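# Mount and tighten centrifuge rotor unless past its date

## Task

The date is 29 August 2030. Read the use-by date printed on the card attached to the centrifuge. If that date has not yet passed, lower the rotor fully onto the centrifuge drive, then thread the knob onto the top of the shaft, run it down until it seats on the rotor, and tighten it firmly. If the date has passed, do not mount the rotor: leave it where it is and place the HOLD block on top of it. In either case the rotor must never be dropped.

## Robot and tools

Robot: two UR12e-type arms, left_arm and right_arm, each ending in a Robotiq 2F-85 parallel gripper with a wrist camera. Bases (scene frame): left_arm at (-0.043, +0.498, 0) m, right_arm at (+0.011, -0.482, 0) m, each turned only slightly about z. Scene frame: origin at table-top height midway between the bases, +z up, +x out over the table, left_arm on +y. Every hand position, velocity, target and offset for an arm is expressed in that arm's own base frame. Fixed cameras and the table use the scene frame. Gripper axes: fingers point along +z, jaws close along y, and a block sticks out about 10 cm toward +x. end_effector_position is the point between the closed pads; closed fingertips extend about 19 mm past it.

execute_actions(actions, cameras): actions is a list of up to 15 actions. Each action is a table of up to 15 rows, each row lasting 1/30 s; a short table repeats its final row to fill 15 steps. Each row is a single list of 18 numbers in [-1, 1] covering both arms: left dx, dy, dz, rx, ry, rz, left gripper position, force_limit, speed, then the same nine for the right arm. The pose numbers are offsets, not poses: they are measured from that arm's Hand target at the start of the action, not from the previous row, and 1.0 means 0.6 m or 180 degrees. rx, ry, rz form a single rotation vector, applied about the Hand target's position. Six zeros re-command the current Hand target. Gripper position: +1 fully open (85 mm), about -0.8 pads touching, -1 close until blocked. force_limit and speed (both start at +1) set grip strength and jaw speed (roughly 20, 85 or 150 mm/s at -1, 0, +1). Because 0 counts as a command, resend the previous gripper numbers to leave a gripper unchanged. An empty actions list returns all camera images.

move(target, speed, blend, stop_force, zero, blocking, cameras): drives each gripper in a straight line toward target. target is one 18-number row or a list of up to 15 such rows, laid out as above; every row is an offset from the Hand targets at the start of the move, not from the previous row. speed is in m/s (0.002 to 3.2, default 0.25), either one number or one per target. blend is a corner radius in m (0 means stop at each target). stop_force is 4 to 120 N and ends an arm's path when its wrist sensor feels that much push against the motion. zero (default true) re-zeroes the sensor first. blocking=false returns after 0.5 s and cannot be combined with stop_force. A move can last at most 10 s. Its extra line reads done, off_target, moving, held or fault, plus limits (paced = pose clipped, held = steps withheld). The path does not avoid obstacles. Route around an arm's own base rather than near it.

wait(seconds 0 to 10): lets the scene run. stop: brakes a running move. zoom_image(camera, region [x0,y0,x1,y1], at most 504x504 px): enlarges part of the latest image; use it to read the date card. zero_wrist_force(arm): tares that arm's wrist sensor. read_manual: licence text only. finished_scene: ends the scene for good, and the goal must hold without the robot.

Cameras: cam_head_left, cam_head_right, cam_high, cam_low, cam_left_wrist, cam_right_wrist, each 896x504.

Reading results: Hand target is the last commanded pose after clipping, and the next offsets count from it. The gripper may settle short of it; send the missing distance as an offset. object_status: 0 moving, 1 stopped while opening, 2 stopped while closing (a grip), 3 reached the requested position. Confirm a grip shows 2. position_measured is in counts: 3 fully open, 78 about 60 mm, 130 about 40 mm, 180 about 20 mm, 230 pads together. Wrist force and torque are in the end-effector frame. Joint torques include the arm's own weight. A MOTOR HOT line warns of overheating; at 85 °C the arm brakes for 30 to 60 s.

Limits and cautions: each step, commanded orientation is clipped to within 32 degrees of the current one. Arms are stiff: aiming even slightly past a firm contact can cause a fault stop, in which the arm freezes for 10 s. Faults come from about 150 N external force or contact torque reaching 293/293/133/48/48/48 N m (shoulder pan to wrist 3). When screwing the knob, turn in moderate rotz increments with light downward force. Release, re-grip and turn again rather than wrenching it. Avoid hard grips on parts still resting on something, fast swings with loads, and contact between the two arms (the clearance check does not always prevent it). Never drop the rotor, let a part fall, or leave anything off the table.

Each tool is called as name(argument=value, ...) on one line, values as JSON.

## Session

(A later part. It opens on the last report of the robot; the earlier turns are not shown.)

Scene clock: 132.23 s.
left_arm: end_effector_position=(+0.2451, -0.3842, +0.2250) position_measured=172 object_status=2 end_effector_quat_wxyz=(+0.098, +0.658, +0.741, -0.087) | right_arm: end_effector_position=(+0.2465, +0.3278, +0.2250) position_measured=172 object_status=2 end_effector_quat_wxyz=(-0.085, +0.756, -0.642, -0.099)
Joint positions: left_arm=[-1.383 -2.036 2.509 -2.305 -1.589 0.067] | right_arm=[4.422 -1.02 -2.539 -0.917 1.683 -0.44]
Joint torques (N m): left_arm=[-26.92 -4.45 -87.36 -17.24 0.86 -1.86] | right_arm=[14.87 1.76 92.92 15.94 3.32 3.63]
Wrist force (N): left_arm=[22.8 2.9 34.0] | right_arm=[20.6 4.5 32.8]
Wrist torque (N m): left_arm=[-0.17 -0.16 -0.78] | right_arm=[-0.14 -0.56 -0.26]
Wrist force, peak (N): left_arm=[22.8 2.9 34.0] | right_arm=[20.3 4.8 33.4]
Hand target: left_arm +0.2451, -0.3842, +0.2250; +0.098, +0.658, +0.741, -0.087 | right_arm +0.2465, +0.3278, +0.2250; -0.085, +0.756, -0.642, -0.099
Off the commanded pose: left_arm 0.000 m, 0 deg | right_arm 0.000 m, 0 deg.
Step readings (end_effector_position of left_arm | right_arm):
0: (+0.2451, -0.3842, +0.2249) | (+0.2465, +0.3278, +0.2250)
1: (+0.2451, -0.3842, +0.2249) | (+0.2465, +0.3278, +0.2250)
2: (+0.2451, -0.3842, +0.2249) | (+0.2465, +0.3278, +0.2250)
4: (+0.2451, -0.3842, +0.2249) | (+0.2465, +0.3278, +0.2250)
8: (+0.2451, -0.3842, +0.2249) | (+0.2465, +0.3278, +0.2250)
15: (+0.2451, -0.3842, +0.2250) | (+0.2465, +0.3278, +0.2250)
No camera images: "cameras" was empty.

move(target=[0, 0, 0.1, 0, 0, 0, -0.98, 1, -1, 0, 0, 0.1, 0, 0, 0, -0.98, 1, -1], speed=0.08, cameras=["cam_head_left", "cam_low", "cam_left_wrist", "cam_right_wrist"])

Scene clock: 138.63 s.
left_arm: end_effector_position=(+0.2451, -0.3842, +0.2849) position_measured=172 object_status=2 end_effector_quat_wxyz=(+0.098, +0.658, +0.741, -0.087) | right_arm: end_effector_position=(+0.2465, +0.3278, +0.2850) position_measured=172 object_status=2 end_effector_quat_wxyz=(-0.085, +0.756, -0.642, -0.099)
Joint positions: left_arm=[-1.383 -2.097 2.422 -2.158 -1.589 0.067] | right_arm=[4.422 -0.966 -2.448 -1.062 1.683 -0.44]
Joint torques (N m): left_arm=[-22.3 -39.9 -96.66 -15.57 -0.4 -2.03] | right_arm=[18.78 23.49 100.26 13.55 0.59 2.54]
Wrist force (N): left_arm=[36.8 2.4 30.5] | right_arm=[34.4 4.3 28.9]
Wrist torque (N m): left_arm=[-0.19 -0.29 -0.77] | right_arm=[-0.17 -0.75 -0.30]
Wrist force, peak (N): left_arm=[48.4 3.1 24.3] | right_arm=[45.8 5.5 22.6]
Hand target: left_arm +0.2451, -0.3842, +0.2850; +0.098, +0.658, +0.741, -0.087 | right_arm +0.2465, +0.3278, +0.2850; -0.085, +0.756, -0.642, -0.099
Off the commanded pose: left_arm 0.000 m, 0 deg | right_arm 0.000 m, 0 deg.
move: done
camera_calibration:
cam_left_wrist: T_world_to_cam=[[0.995105, 0.0988168, -0.00062025, -0.19573], [0.0798238, -0.800111, 0.594517, -0.478474], [0.058252, -0.591657, -0.804083, 0.112872], [0, 0, 0, 1]] pos_world=[0.22639, -0.296709, 0.375098]
cam_right_wrist: T_world_to_cam=[[-0.987738, -0.153505, 0.028455, 0.287858], [-0.109009, 0.808601, 0.57817, -0.382591], [-0.111761, 0.567979, -0.81542, 0.19989], [0, 0, 0, 1]] pos_world=[0.264962, 0.240017, 0.376006]
Images, in order (width x height): cam_head_left 896x504, cam_low 896x504, cam_left_wrist 896x504, cam_right_wrist 896x504.

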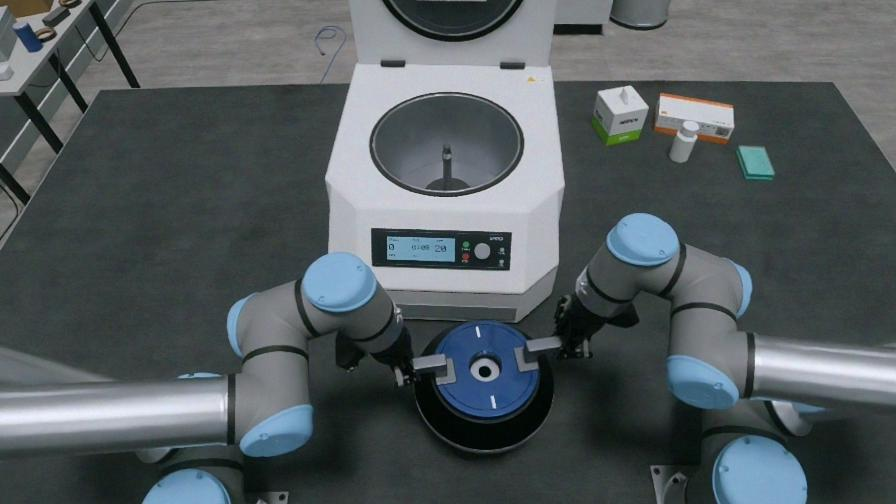

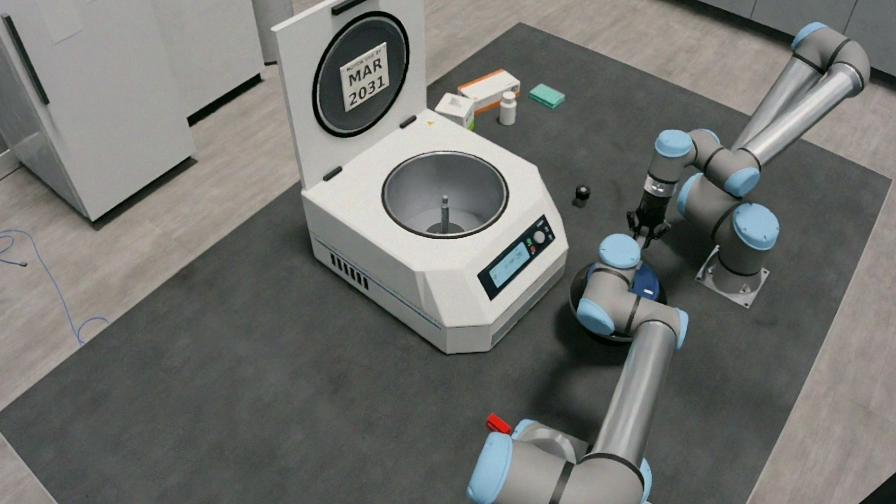

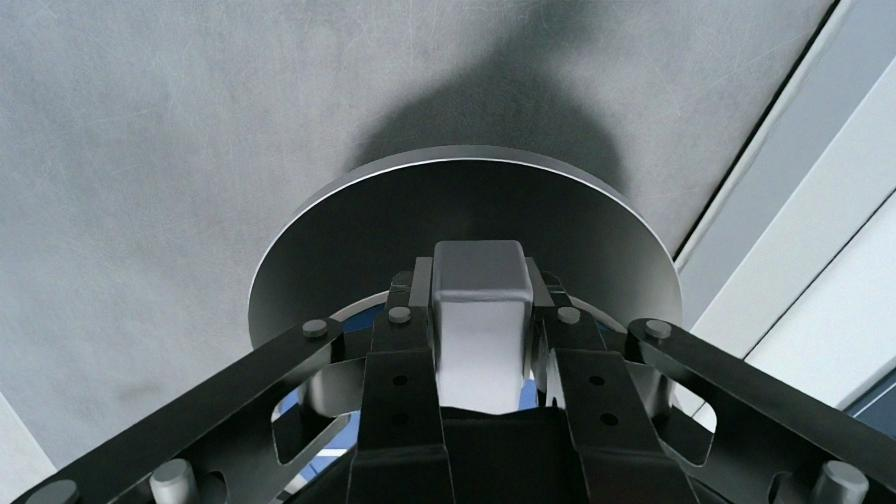

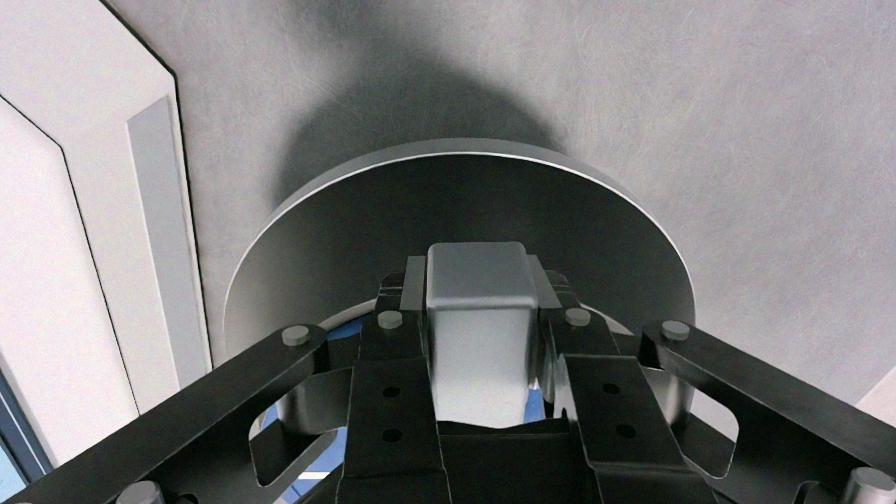

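move(target=[-0.000117, 0.000993, 0.1, 0, 0, 0, -0.98, 1, -1, 0.000155, -0.000988, 0.1, 0, 0, 0, -0.98, 1, -1], speed=0.08, cameras=[])

Scene clock: 141.00 s.
left_arm: end_effector_position=(+0.2450, -0.3836, +0.3449) position_measured=172 object_status=2 end_effector_quat_wxyz=(+0.098, +0.658, +0.741, -0.087) | right_arm: end_effector_position=(+0.2466, +0.3273, +0.3450) position_measured=172 object_status=2 end_effector_quat_wxyz=(-0.085, +0.756, -0.642, -0.099)
Joint positions: left_arm=[-1.383 -2.135 2.329 -2.027 -1.589 0.067] | right_arm=[4.421 -0.935 -2.352 -1.189 1.683 -0.441]
Joint torques (N m): left_arm=[-1.45 -41.22 -83.6 -7.73 -1.94 -1.34] | right_arm=[-5.44 26.37 89.16 6.62 -0.21 -3.24]
Wrist force (N): left_arm=[3.5 3.3 38.5] | right_arm=[1.0 4.8 37.6]
Wrist torque (N m): left_arm=[-0.11 -0.01 -0.92] | right_arm=[-0.07 -0.43 -0.20]
Wrist force, peak (N): left_arm=[36.8 3.2 32.0] | right_arm=[35.2 5.5 29.3]
Hand target: left_arm +0.2450, -0.3836, +0.3450; +0.098, +0.658, +0.741, -0.087 | right_arm +0.2466, +0.3272, +0.3450; -0.085, +0.756, -0.642, -0.099
Off the commanded pose: left_arm 0.000 m, 0 deg | right_arm 0.000 m, 0 deg.
move: done
No camera images: "cameras" was empty.

move(target=[-0.000039, 0.000331, 0.2083, 0, 0, 0, -0.98, 1, -1, 0.0000517, -0.000329, 0.2083, 0, 0, 0, -0.98, 1, -1], speed=0.1, cameras=[])

Scene clock: 143.30 s.
left_arm: end_effector_position=(+0.2450, -0.3834, +0.4699) position_measured=172 object_status=2 end_effector_quat_wxyz=(+0.098, +0.658, +0.741, -0.087) | right_arm: end_effector_position=(+0.2466, +0.3270, +0.4699) position_measured=172 object_status=2 end_effector_quat_wxyz=(-0.085, +0.756, -0.642, -0.099)
Joint positions: left_arm=[-1.383 -2.155 2.118 -1.795 -1.589 0.068] | right_arm=[4.421 -0.926 -2.136 -1.414 1.683 -0.441]
Joint torques (N m): left_arm=[-1.88 -4.12 -90.57 -8.24 -1.78 -1.47] | right_arm=[-13.26 0.73 91.72 6.98 1.78 -3.85]
Wrist force (N): left_arm=[8.4 2.9 37.9] | right_arm=[4.2 4.1 36.8]
Wrist torque (N m): left_arm=[-0.24 -0.23 -0.99] | right_arm=[-0.24 -0.38 -0.23]
Wrist force, peak (N): left_arm=[-1.2 2.5 44.7] | right_arm=[-5.2 3.7 44.0]
Hand target: left_arm +0.2450, -0.3834, +0.4699; +0.098, +0.658, +0.741, -0.087 | right_arm +0.2466, +0.3270, +0.4700; -0.085, +0.756, -0.642, -0.099
Off the commanded pose: left_arm 0.000 m, 0 deg | right_arm 0.000 m, 0 deg.
move: done
No camera images: "cameras" was empty.

move(target=[0, 0, 0.1083, 0, 0, 0, -0.98, 1, -1, 0, 0, 0.1083, 0, 0, 0, -0.98, 1, -1], speed=0.1, cameras=["cam_head_left", "cam_head_right", "cam_high", "cam_low"])

Scene clock: 144.67 s.
left_arm: end_effector_position=(+0.2450, -0.3834, +0.5348) position_measured=172 object_status=2 end_effector_quat_wxyz=(+0.098, +0.658, +0.741, -0.087) | right_arm: end_effector_position=(+0.2466, +0.3270, +0.5349) position_measured=172 object_status=2 end_effector_quat_wxyz=(-0.085, +0.756, -0.642, -0.099)
Joint positions: left_arm=[-1.383 -2.144 1.999 -1.687 -1.589 0.067] | right_arm=[4.421 -0.942 -2.015 -1.519 1.683 -0.441]
Joint torques (N m): left_arm=[-11.89 2.87 -89.38 -11.07 0.14 -1.62] | right_arm=[-0.33 -3.66 93.44 10.79 0.91 -0.69]
Wrist force (N): left_arm=[22.9 3.9 34.3] | right_arm=[19.4 5.1 33.2]
Wrist torque (N m): left_arm=[-0.31 -0.40 -1.11] | right_arm=[-0.31 -0.64 -0.32]
Wrist force, peak (N): left_arm=[7.1 3.2 42.6] | right_arm=[2.9 4.0 42.0]
Hand target: left_arm +0.2450, -0.3834, +0.5349; +0.098, +0.658, +0.741, -0.087 | right_arm +0.2466, +0.3270, +0.5350; -0.085, +0.756, -0.642, -0.099
Off the commanded pose: left_arm 0.000 m, 0 deg | right_arm 0.000 m, 0 deg.
move: done
Images, in order (width x height): cam_head_left 896x504, cam_head_right 896x504, cam_high 896x504, cam_low 896x504.

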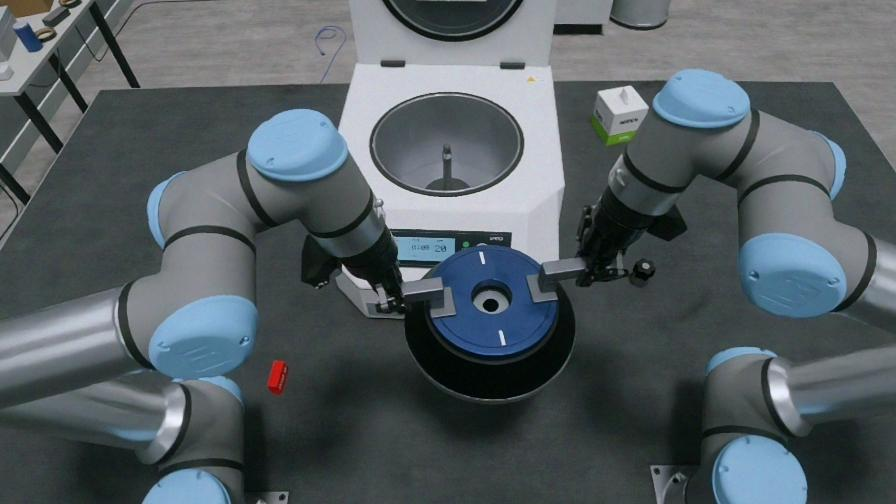

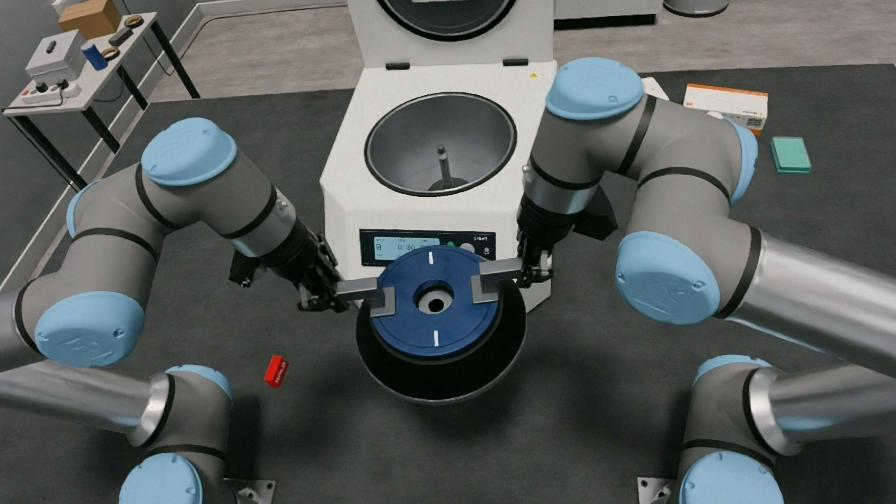

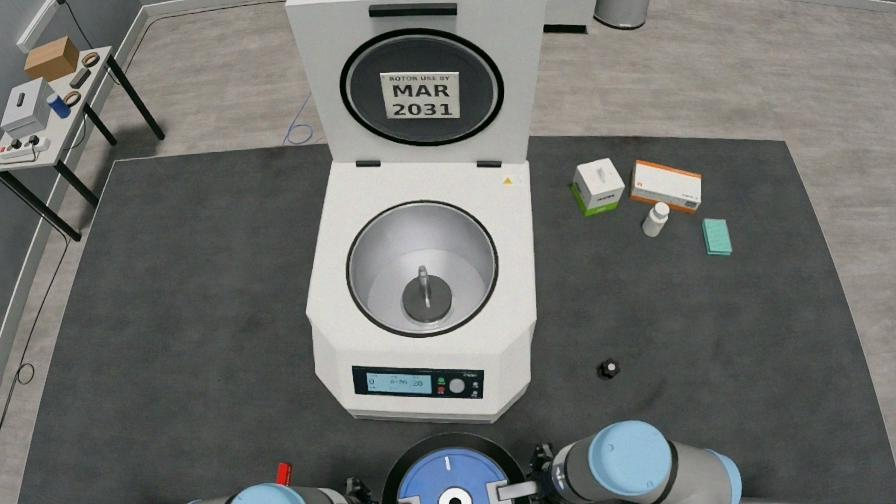

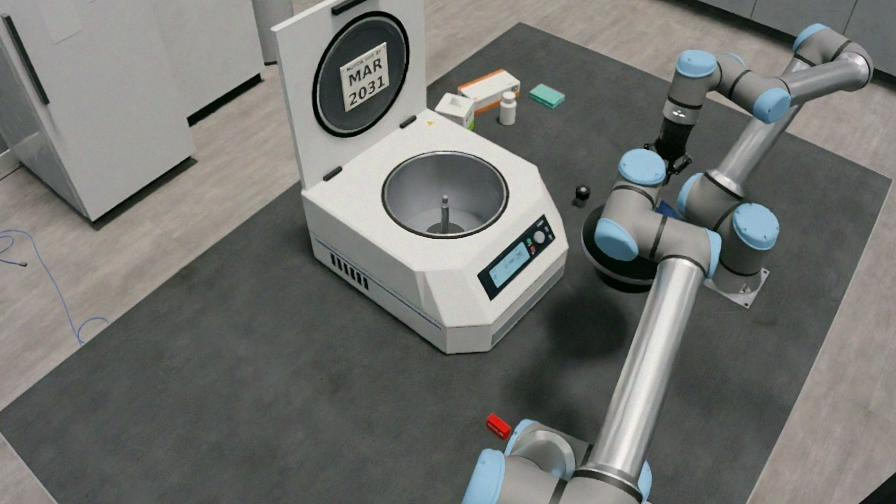

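zoom_image(camera="cam_low", region=[540, 140, 720, 320])

zoom_image(camera="cam_head_left", region=[360, 200, 620, 420])

Scaled by 2.800 from the camera's 896x504 image, which has a finer 1280x720 frame.

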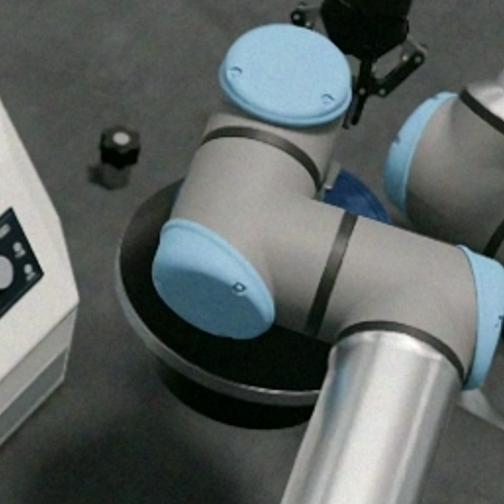

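Scaled by 1.938 from the camera's 896x504 image, which has a finer 1280x720 frame.

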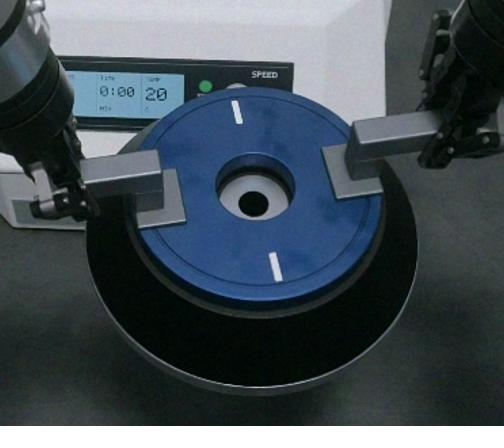

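move(target=[0.16218, 0.016298, 0.05, 0, 0, 0, -0.98, 1, -1, 0.161468, 0.022454, 0.05, 0, 0, 0, -0.98, 1, -1], speed=0.08, cameras=[])

Scene clock: 150.07 s.
left_arm: end_effector_position=(+0.3422, -0.3736, +0.5649) position_measured=172 object_status=2 end_effector_quat_wxyz=(+0.098, +0.658, +0.741, -0.087) | right_arm: end_effector_position=(+0.3434, +0.3405, +0.5649) position_measured=172 object_status=2 end_effector_quat_wxyz=(-0.085, +0.756, -0.642, -0.099)
Joint positions: left_arm=[-1.132 -2.025 1.887 -1.683 -1.653 0.311] | right_arm=[4.191 -1.109 -1.882 -1.516 1.734 -0.668]
Joint torques (N m): left_arm=[10.44 -14.52 -86.26 -8.8 -6.13 2.67] | right_arm=[-11.16 15.39 92.42 8.76 4.12 -4.12]
Wrist force (N): left_arm=[14.1 4.0 35.8] | right_arm=[10.8 5.0 35.5]
Wrist torque (N m): left_arm=[-0.27 -0.31 -1.29] | right_arm=[-0.29 -0.47 -0.20]
Wrist force, peak (N): left_arm=[24.3 3.9 34.2] | right_arm=[19.1 7.8 34.0]
Hand target: left_arm +0.3423, -0.3736, +0.5649; +0.098, +0.658, +0.741, -0.087 | right_arm +0.3435, +0.3405, +0.5650; -0.085, +0.756, -0.642, -0.099
Off the commanded pose: left_arm 0.000 m, 0 deg | right_arm 0.000 m, 0 deg.
move: done
No camera images: "cameras" was empty.

move(target=[0.27037, 0.02662, 0, 0, 0, 0, -0.98, 1, -1, 0.26903, 0.03797, 0, 0, 0, 0, -0.98, 1, -1], speed=0.08, cameras=[])

Scene clock: 153.03 s.
left_arm: end_effector_position=(+0.5044, -0.3576, +0.5649) position_measured=172 object_status=2 end_effector_quat_wxyz=(+0.098, +0.658, +0.741, -0.087) | right_arm: end_effector_position=(+0.5048, +0.3633, +0.5650) position_measured=172 object_status=2 end_effector_quat_wxyz=(-0.085, +0.756, -0.642, -0.099)
Joint positions: left_arm=[-0.831 -1.807 1.742 -1.721 -1.722 0.606] | right_arm=[3.953 -1.37 -1.703 -1.478 1.777 -0.906]
Joint torques (N m): left_arm=[2.28 -34.68 -91.39 -15.61 -9.01 1.99] | right_arm=[-8.31 43.62 94.4 14.14 7.47 -4.23]
Wrist force (N): left_arm=[26.0 4.0 32.6] | right_arm=[22.3 4.9 32.2]
Wrist torque (N m): left_arm=[-0.31 -0.39 -1.31] | right_arm=[-0.37 -0.40 -0.27]
Wrist force, peak (N): left_arm=[26.1 4.1 32.8] | right_arm=[22.9 4.6 32.5]
Hand target: left_arm +0.5045, -0.3577, +0.5649; +0.098, +0.658, +0.741, -0.087 | right_arm +0.5049, +0.3633, +0.5650; -0.085, +0.756, -0.642, -0.099
Off the commanded pose: left_arm 0.000 m, 0 deg | right_arm 0.000 m, 0 deg.
move: done
No camera images: "cameras" was empty.

move(target=[0.270321, 0.027034, 0, 0, 0, 0, -0.98, 1, -1, 0.269095, 0.037558, 0, 0, 0, 0, -0.98, 1, -1], speed=0.08, cameras=["cam_high", "cam_low", "cam_head_left"])

Scene clock: 155.97 s.
left_arm: end_effector_position=(+0.6666, -0.3414, +0.5649) position_measured=172 object_status=2 end_effector_quat_wxyz=(+0.098, +0.658, +0.741, -0.087) | right_arm: end_effector_position=(+0.6663, +0.3858, +0.5650) position_measured=172 object_status=2 end_effector_quat_wxyz=(-0.085, +0.756, -0.642, -0.099)
Joint positions: left_arm=[-0.635 -1.571 1.529 -1.71 -1.761 0.8] | right_arm=[3.81 -1.631 -1.456 -1.496 1.798 -1.051]
Joint torques (N m): left_arm=[6.17 -65.53 -87.09 -9.12 -9.21 3.48] | right_arm=[-6.42 74.3 95.02 9.3 7.82 -4.15]
Wrist force (N): left_arm=[23.9 4.7 33.4] | right_arm=[20.4 5.4 33.2]
Wrist torque (N m): left_arm=[-0.32 -0.35 -1.34] | right_arm=[-0.33 -0.44 -0.31]
Wrist force, peak (N): left_arm=[28.0 0.5 32.5] | right_arm=[24.6 8.4 31.5]
Hand target: left_arm +0.6667, -0.3414, +0.5649; +0.098, +0.658, +0.741, -0.087 | right_arm +0.6664, +0.3858, +0.5650; -0.085, +0.756, -0.642, -0.099
Off the commanded pose: left_arm 0.000 m, 0 deg | right_arm 0.000 m, 0 deg.
move: done
Images, in order (width x height): cam_head_left 896x504, cam_high 896x504, cam_low 896x504.

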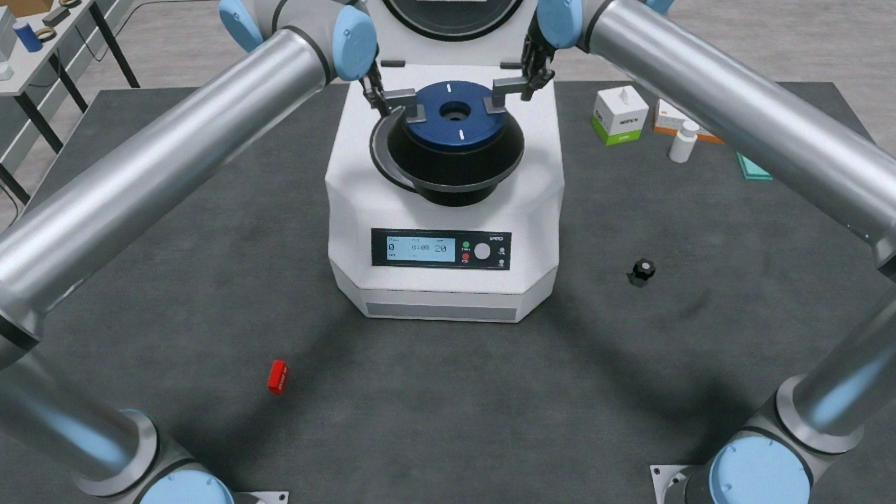

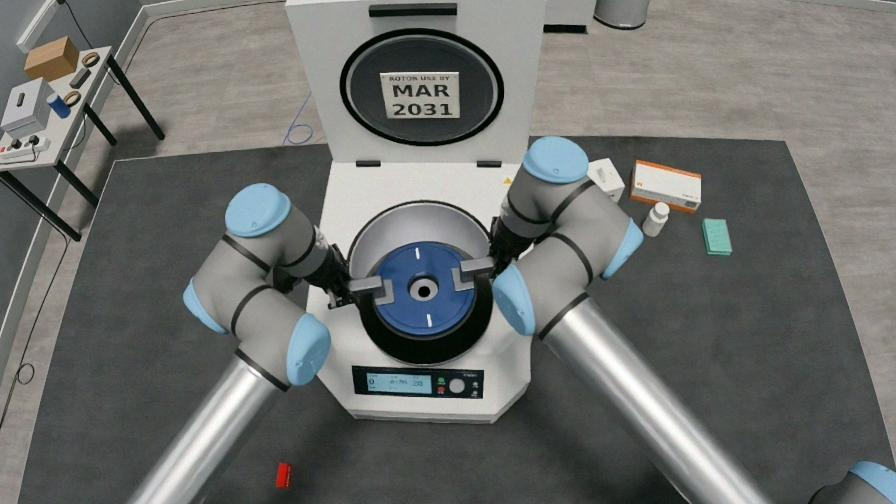

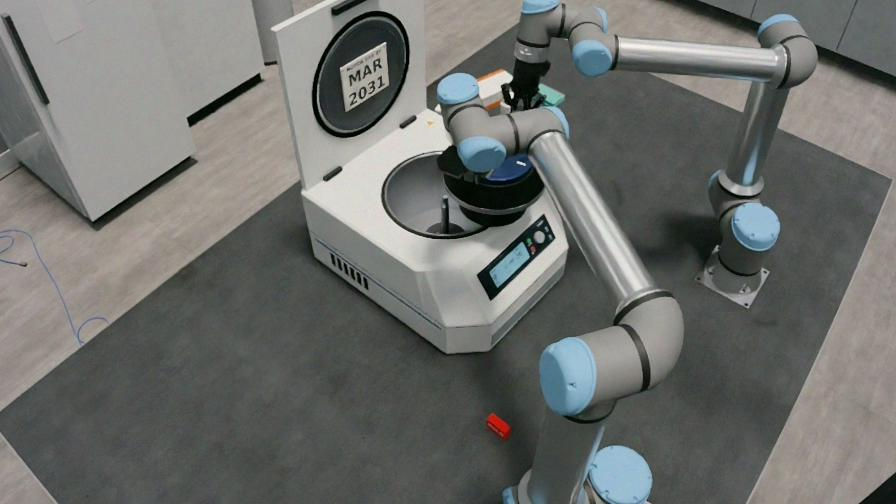

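move(target=[0.270321, 0.027034, 0, 0, 0, 0, -0.98, 1, -1, 0.269095, 0.037558, 0, 0, 0, 0, -0.98, 1, -1], speed=0.08, cameras=["all"])

Scene clock: 161.17 s.
left_arm: end_effector_position=(+0.8288, -0.3252, +0.5649) position_measured=172 object_status=2 end_effector_quat_wxyz=(+0.098, +0.658, +0.741, -0.087) | right_arm: end_effector_position=(+0.8278, +0.4083, +0.5650) position_measured=172 object_status=2 end_effector_quat_wxyz=(-0.085, +0.756, -0.642, -0.099)
Joint positions: left_arm=[-0.503 -1.32 1.239 -1.645 -1.783 0.934] | right_arm=[3.716 -1.904 -1.121 -1.58 1.809 -1.146]
Joint torques (N m): left_arm=[4.21 -98.45 -87.58 -8.21 -9.79 3.04] | right_arm=[-5.1 107.4 92.77 9.13 8 -3.61]
Wrist force (N): left_arm=[23.6 5.3 33.3] | right_arm=[19.9 5.7 33.1]
Wrist torque (N m): left_arm=[-0.39 -0.32 -1.43] | right_arm=[-0.47 -0.38 -0.40]
Wrist force, peak (N): left_arm=[25.7 1.4 33.4] | right_arm=[22.4 9.2 32.5]
Hand target: left_arm +0.8289, -0.3252, +0.5649; +0.098, +0.658, +0.741, -0.087 | right_arm +0.8278, +0.4084, +0.5650; -0.085, +0.756, -0.642, -0.099
Off the commanded pose: left_arm 0.000 m, 0 deg | right_arm 0.000 m, 0 deg.
move: done
camera_calibration:
cam_left_wrist: T_world_to_cam=[[0.995113, 0.0987436, -0.000554977, -0.782296], [0.0797346, -0.800203, 0.594405, -0.6442], [0.0582496, -0.591544, -0.804166, 0.339005], [0, 0, 0, 1]] pos_world=[0.81009, -0.237708, 0.655098]
cam_right_wrist: T_world_to_cam=[[-0.987762, -0.153353, 0.0284413, 0.8664], [-0.108901, 0.808658, 0.578111, -0.546276], [-0.111654, 0.567939, -0.815462, 0.447402], [0, 0, 0, 1]] pos_world=[0.846262, 0.320518, 0.656006]

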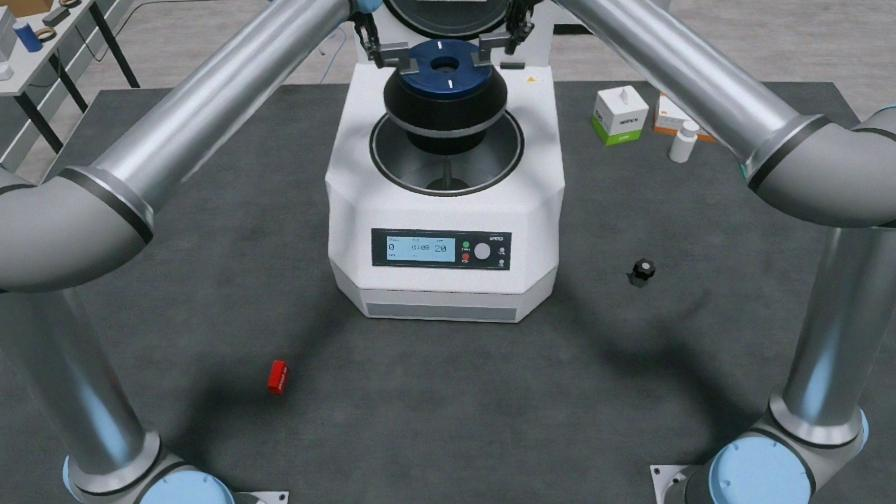

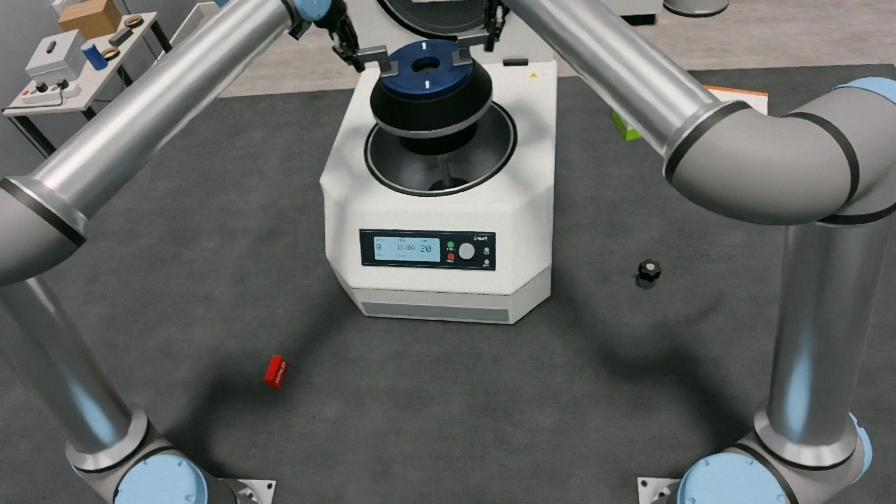

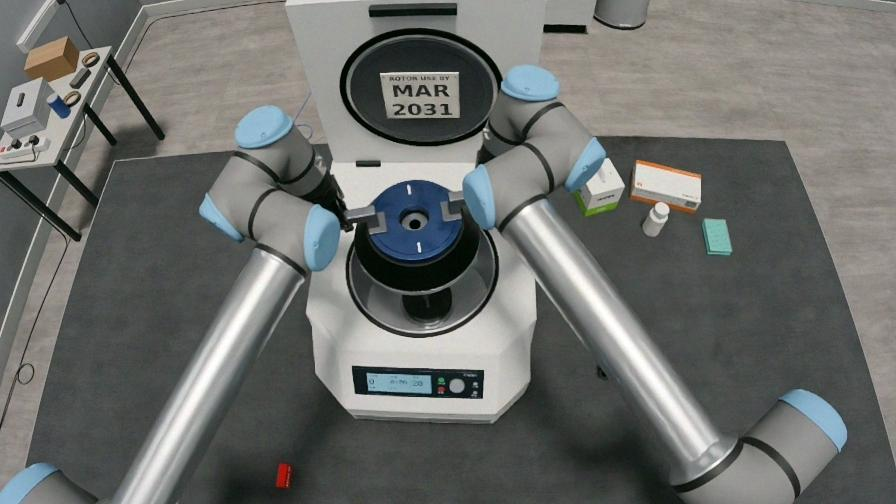

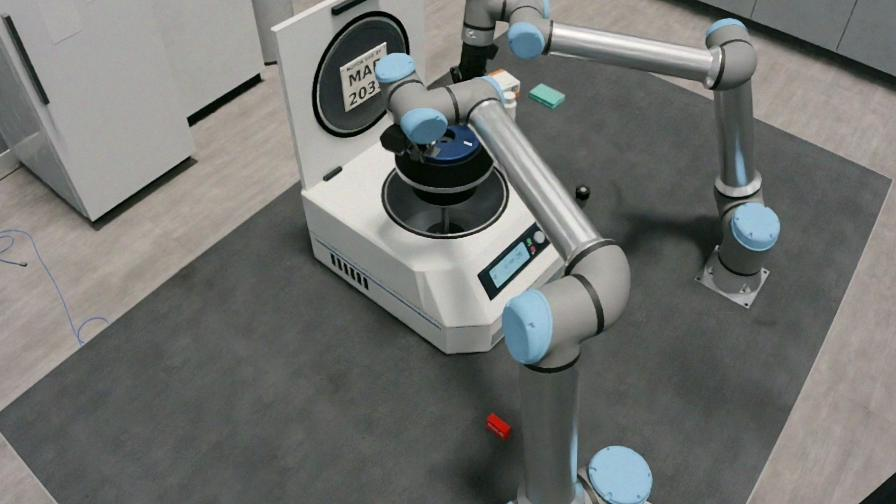

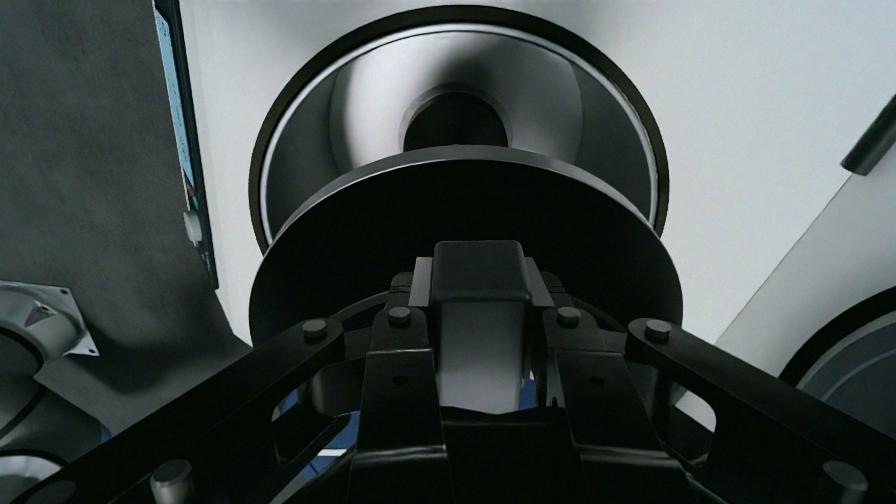

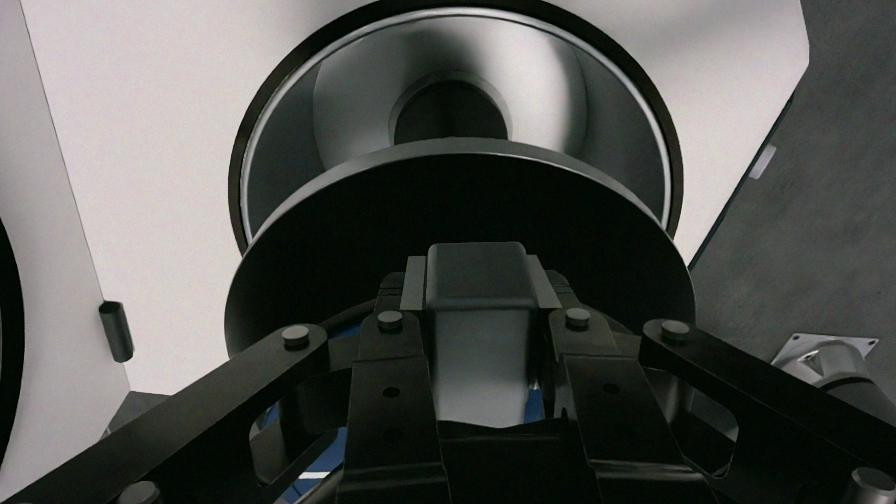

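zoom_image(camera="cam_left_wrist", region=[230, 0, 460, 360])

zoom_image(camera="cam_left_wrist", region=[460, 0, 700, 360])

zoom_image(camera="cam_right_wrist", region=[210, 0, 450, 360])

zoom_image(camera="cam_right_wrist", region=[450, 0, 710, 360])

zoom_image(camera="cam_high", region=[320, 160, 520, 350])

Scaled by 1.400 from the camera's 896x504 image, which has a finer 1280x720 frame.

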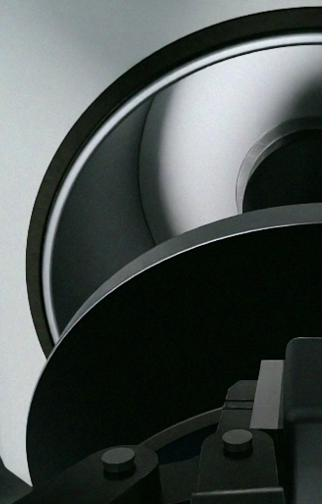

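Scaled by 1.400 from the camera's 896x504 image, which has a finer 1280x720 frame.

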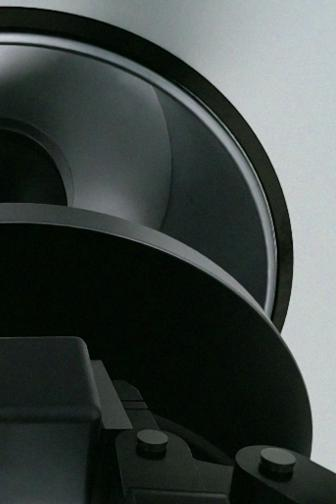

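Scaled by 1.400 from the camera's 896x504 image, which has a finer 1280x720 frame.

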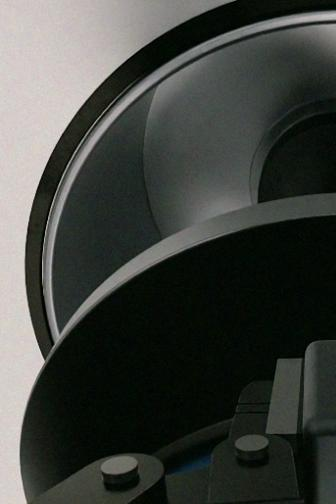

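Scaled by 1.400 from the camera's 896x504 image, which has a finer 1280x720 frame.

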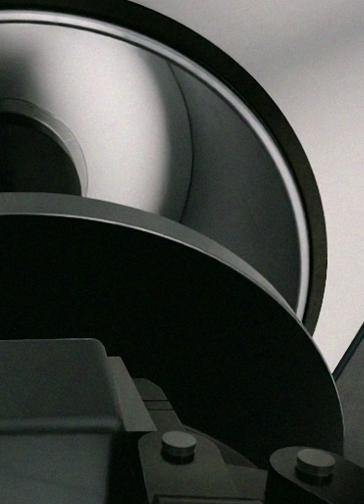

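Scaled by 2.520 from the camera's 896x504 image, which has a finer 1280x720 frame.

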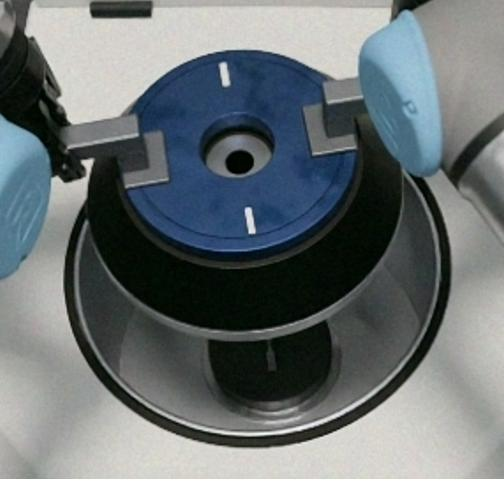

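move(target=[0, 0, -0.0833, 0, 0, 0, -0.98, 1, -1, 0, 0, -0.0833, 0, 0, 0, -0.98, 1, -1], speed=0.05, cameras=["cam_left_wrist", "cam_right_wrist", "cam_high", "cam_low"])

Scene clock: 170.77 s.
left_arm: end_effector_position=(+0.8289, -0.3252, +0.5150) position_measured=172 object_status=2 end_effector_quat_wxyz=(+0.098, +0.658, +0.741, -0.087) | right_arm: end_effector_position=(+0.8278, +0.4084, +0.5151) position_measured=172 object_status=2 end_effector_quat_wxyz=(-0.085, +0.756, -0.642, -0.099)
Joint positions: left_arm=[-0.503 -1.323 1.33 -1.733 -1.783 0.934] | right_arm=[3.716 -1.898 -1.217 -1.49 1.809 -1.146]
Joint torques (N m): left_arm=[0.1 -131.69 -67.08 -13.88 -6.79 0.8] | right_arm=[3.62 130.62 79.17 15.27 4.67 -1.85]
Wrist force (N): left_arm=[18.0 4.6 35.2] | right_arm=[14.4 4.7 34.2]
Wrist torque (N m): left_arm=[-0.38 -0.26 -1.34] | right_arm=[-0.49 -0.44 -0.23]
Wrist force, peak (N): left_arm=[26.5 5.2 32.9] | right_arm=[21.7 5.7 33.4]
Hand target: left_arm +0.8289, -0.3252, +0.5149; +0.098, +0.658, +0.741, -0.087 | right_arm +0.8278, +0.4084, +0.5150; -0.085, +0.756, -0.642, -0.099
Off the commanded pose: left_arm 0.000 m, 0 deg | right_arm 0.000 m, 0 deg.
move: done
camera_calibration:
cam_left_wrist: T_world_to_cam=[[0.995113, 0.098737, -0.000562132, -0.782421], [0.0797253, -0.800121, 0.594517, -0.614589], [0.058251, -0.591656, -0.804083, 0.298793], [0, 0, 0, 1]] pos_world=[0.81019, -0.237709, 0.605198]
cam_right_wrist: T_world_to_cam=[[-0.98774, -0.15349, 0.0284629, 0.867931], [-0.108999, 0.808637, 0.578122, -0.517333], [-0.111752, 0.567932, -0.815454, 0.406802], [0, 0, 0, 1]] pos_world=[0.846362, 0.320517, 0.606106]
Images, in order (width x height): cam_high 896x504, cam_low 896x504, cam_left_wrist 896x504, cam_right_wrist 896x504.

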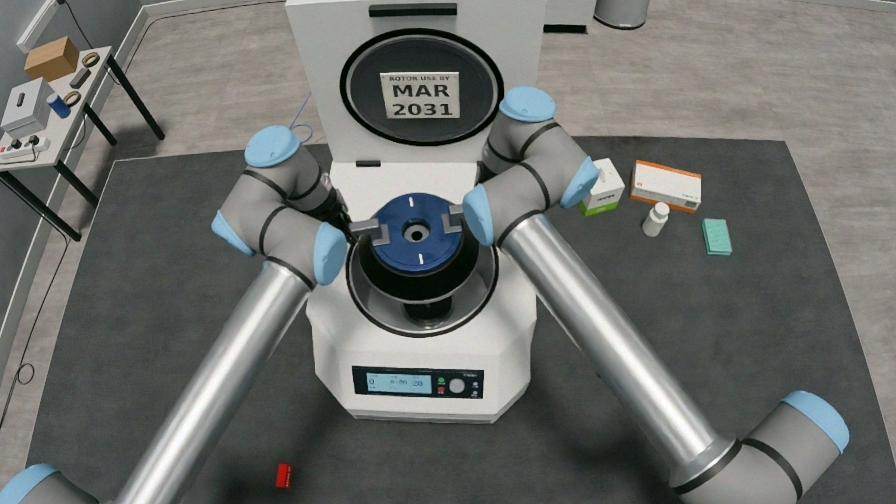

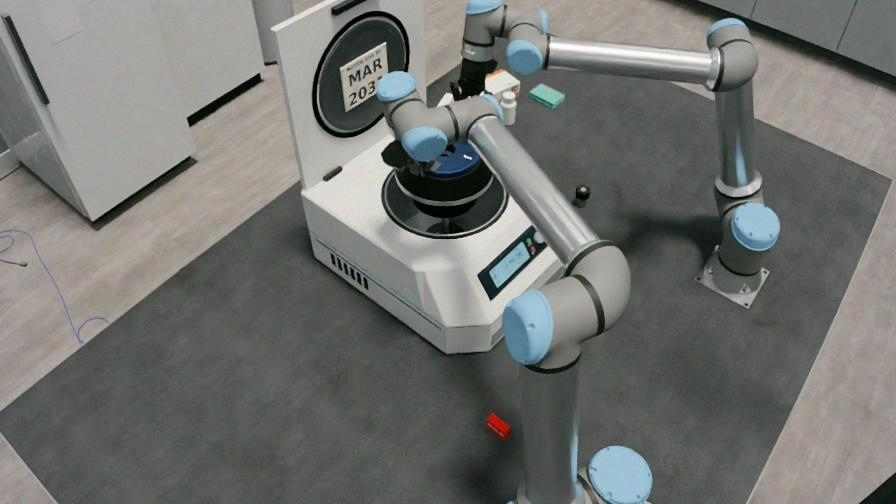

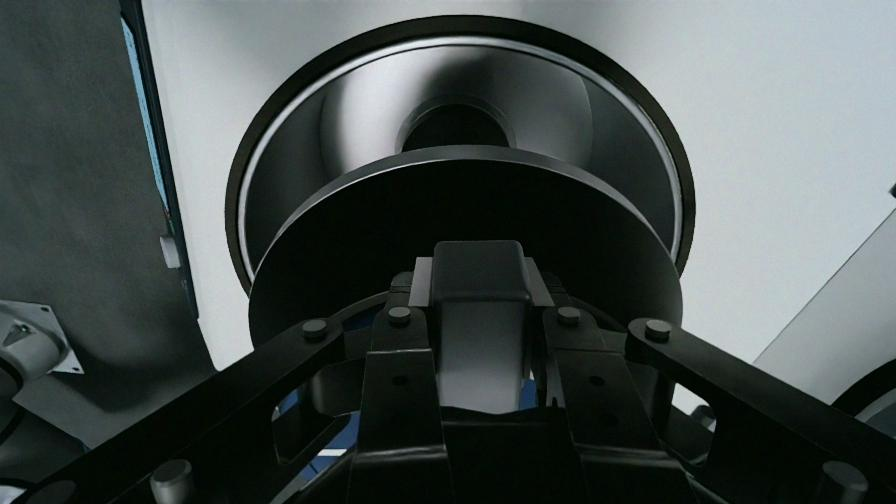

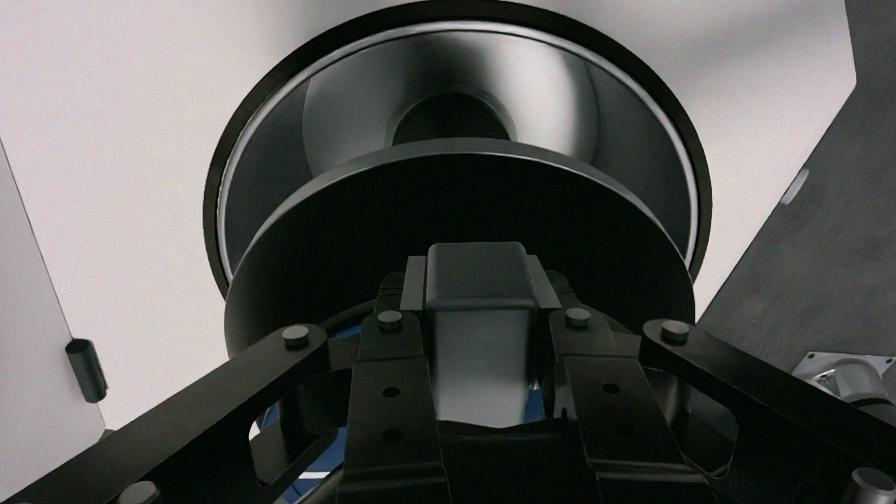

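zoom_image(camera="cam_left_wrist", region=[210, 130, 350, 350])

zoom_image(camera="cam_left_wrist", region=[580, 130, 720, 350])

zoom_image(camera="cam_right_wrist", region=[190, 130, 330, 350])

zoom_image(camera="cam_right_wrist", region=[590, 130, 730, 350])

zoom_image(camera="cam_left_wrist", region=[380, 60, 540, 160])

zoom_image(camera="cam_right_wrist", region=[370, 60, 530, 160])

Scaled by 2.291 from the camera's 896x504 image, which has a finer 1280x720 frame.

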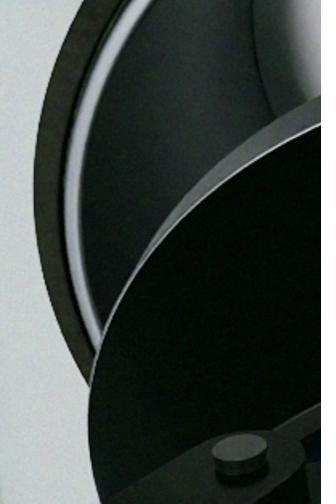

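Scaled by 2.291 from the camera's 896x504 image, which has a finer 1280x720 frame.

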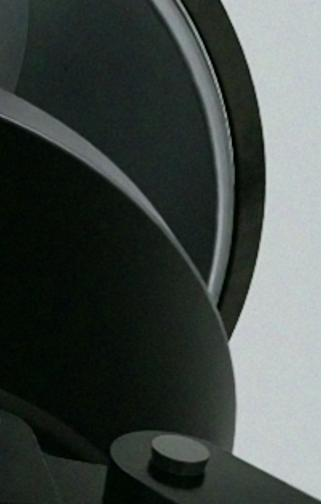

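Scaled by 2.291 from the camera's 896x504 image, which has a finer 1280x720 frame.

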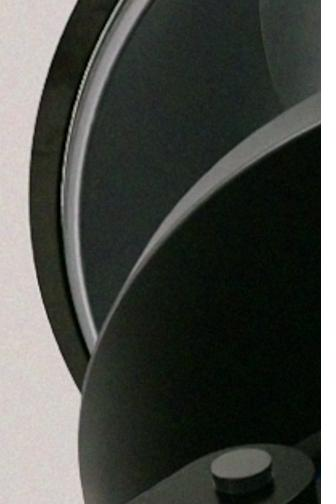

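Scaled by 2.291 from the camera's 896x504 image, which has a finer 1280x720 frame.

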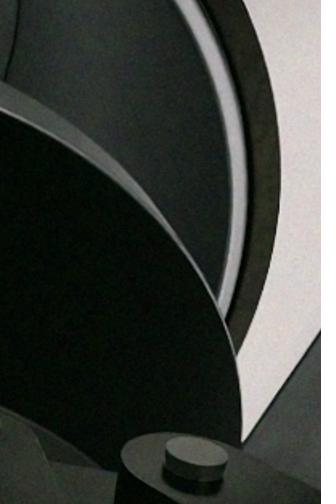

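Scaled by 3.150 from the camera's 896x504 image, which has a finer 1280x720 frame.

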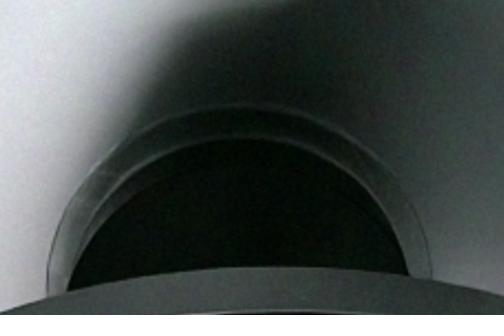

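Scaled by 3.150 from the camera's 896x504 image, which has a finer 1280x720 frame.

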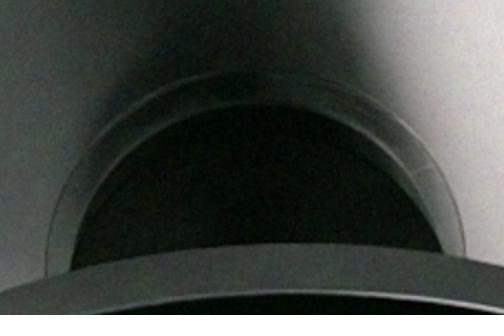

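zoom_image(camera="cam_high", region=[340, 180, 500, 345])

zoom_image(camera="cam_high", region=[370, 185, 470, 285])

Scaled by 3.055 from the camera's 896x504 image, which has a finer 1280x720 frame.

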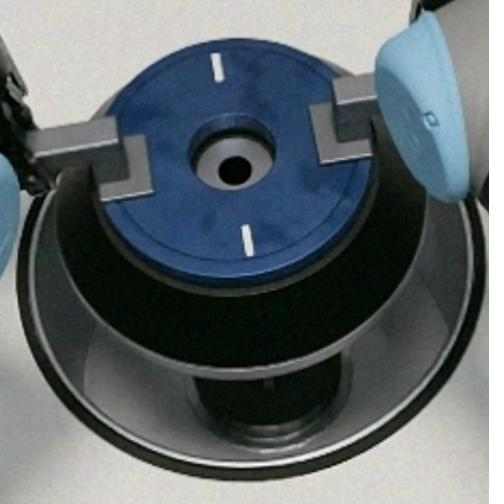

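Scaled by 5.040 from the camera's 896x504 image, which has a finer 1280x720 frame.

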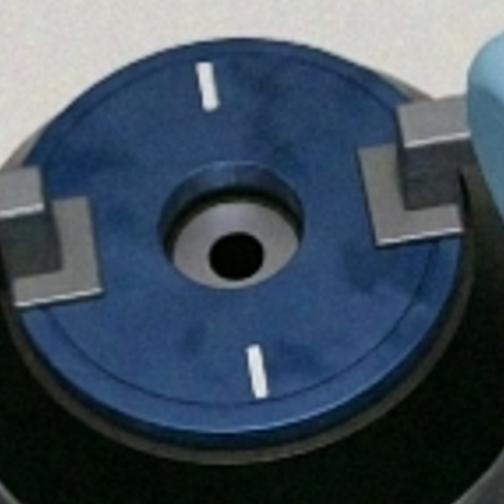

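zoom_image(camera="cam_left_wrist", region=[380, 0, 540, 100])

zoom_image(camera="cam_right_wrist", region=[370, 0, 530, 100])

Scaled by 3.150 from the camera's 896x504 image, which has a finer 1280x720 frame.

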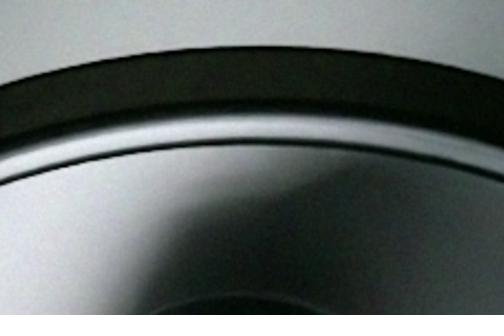

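Scaled by 3.150 from the camera's 896x504 image, which has a finer 1280x720 frame.

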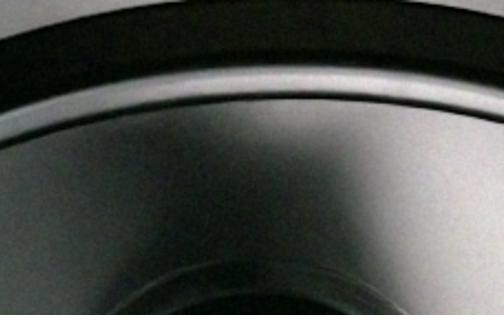

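move(target=[-0.00199, -0.000235, -0.0083, 0, 0, 0, -0.98, 1, -1, -0.00197, -0.000316, -0.0083, 0, 0, 0, -0.98, 1, -1], speed=0.02, cameras=[])

Scene clock: 182.43 s.
left_arm: end_effector_position=(+0.8277, -0.3253, +0.5100) position_measured=172 object_status=2 end_effector_quat_wxyz=(+0.098, +0.658, +0.741, -0.087) | right_arm: end_effector_position=(+0.8267, +0.4082, +0.5101) position_measured=172 object_status=2 end_effector_quat_wxyz=(-0.085, +0.756, -0.642, -0.099)
Joint positions: left_arm=[-0.503 -1.325 1.341 -1.742 -1.783 0.933] | right_arm=[3.717 -1.895 -1.229 -1.48 1.809 -1.146]
Joint torques (N m): left_arm=[-27.82 -132.83 -66.6 -13.89 -2.6 -1.58] | right_arm=[12.13 130.59 80.27 15.25 -0.71 4.44]
Wrist force (N): left_arm=[15.1 5.5 36.0] | right_arm=[11.1 5.6 35.5]
Wrist torque (N m): left_arm=[-0.26 -0.22 -1.11] | right_arm=[-0.37 -0.38 -0.39]
Wrist force, peak (N): left_arm=[17.8 5.0 35.8] | right_arm=[11.2 5.6 36.2]
Hand target: left_arm +0.8277, -0.3254, +0.5100; +0.098, +0.658, +0.741, -0.087 | right_arm +0.8266, +0.4082, +0.5100; -0.085, +0.756, -0.642, -0.099
Off the commanded pose: left_arm 0.000 m, 0 deg | right_arm 0.000 m, 0 deg.
move: done
No camera images: "cameras" was empty.


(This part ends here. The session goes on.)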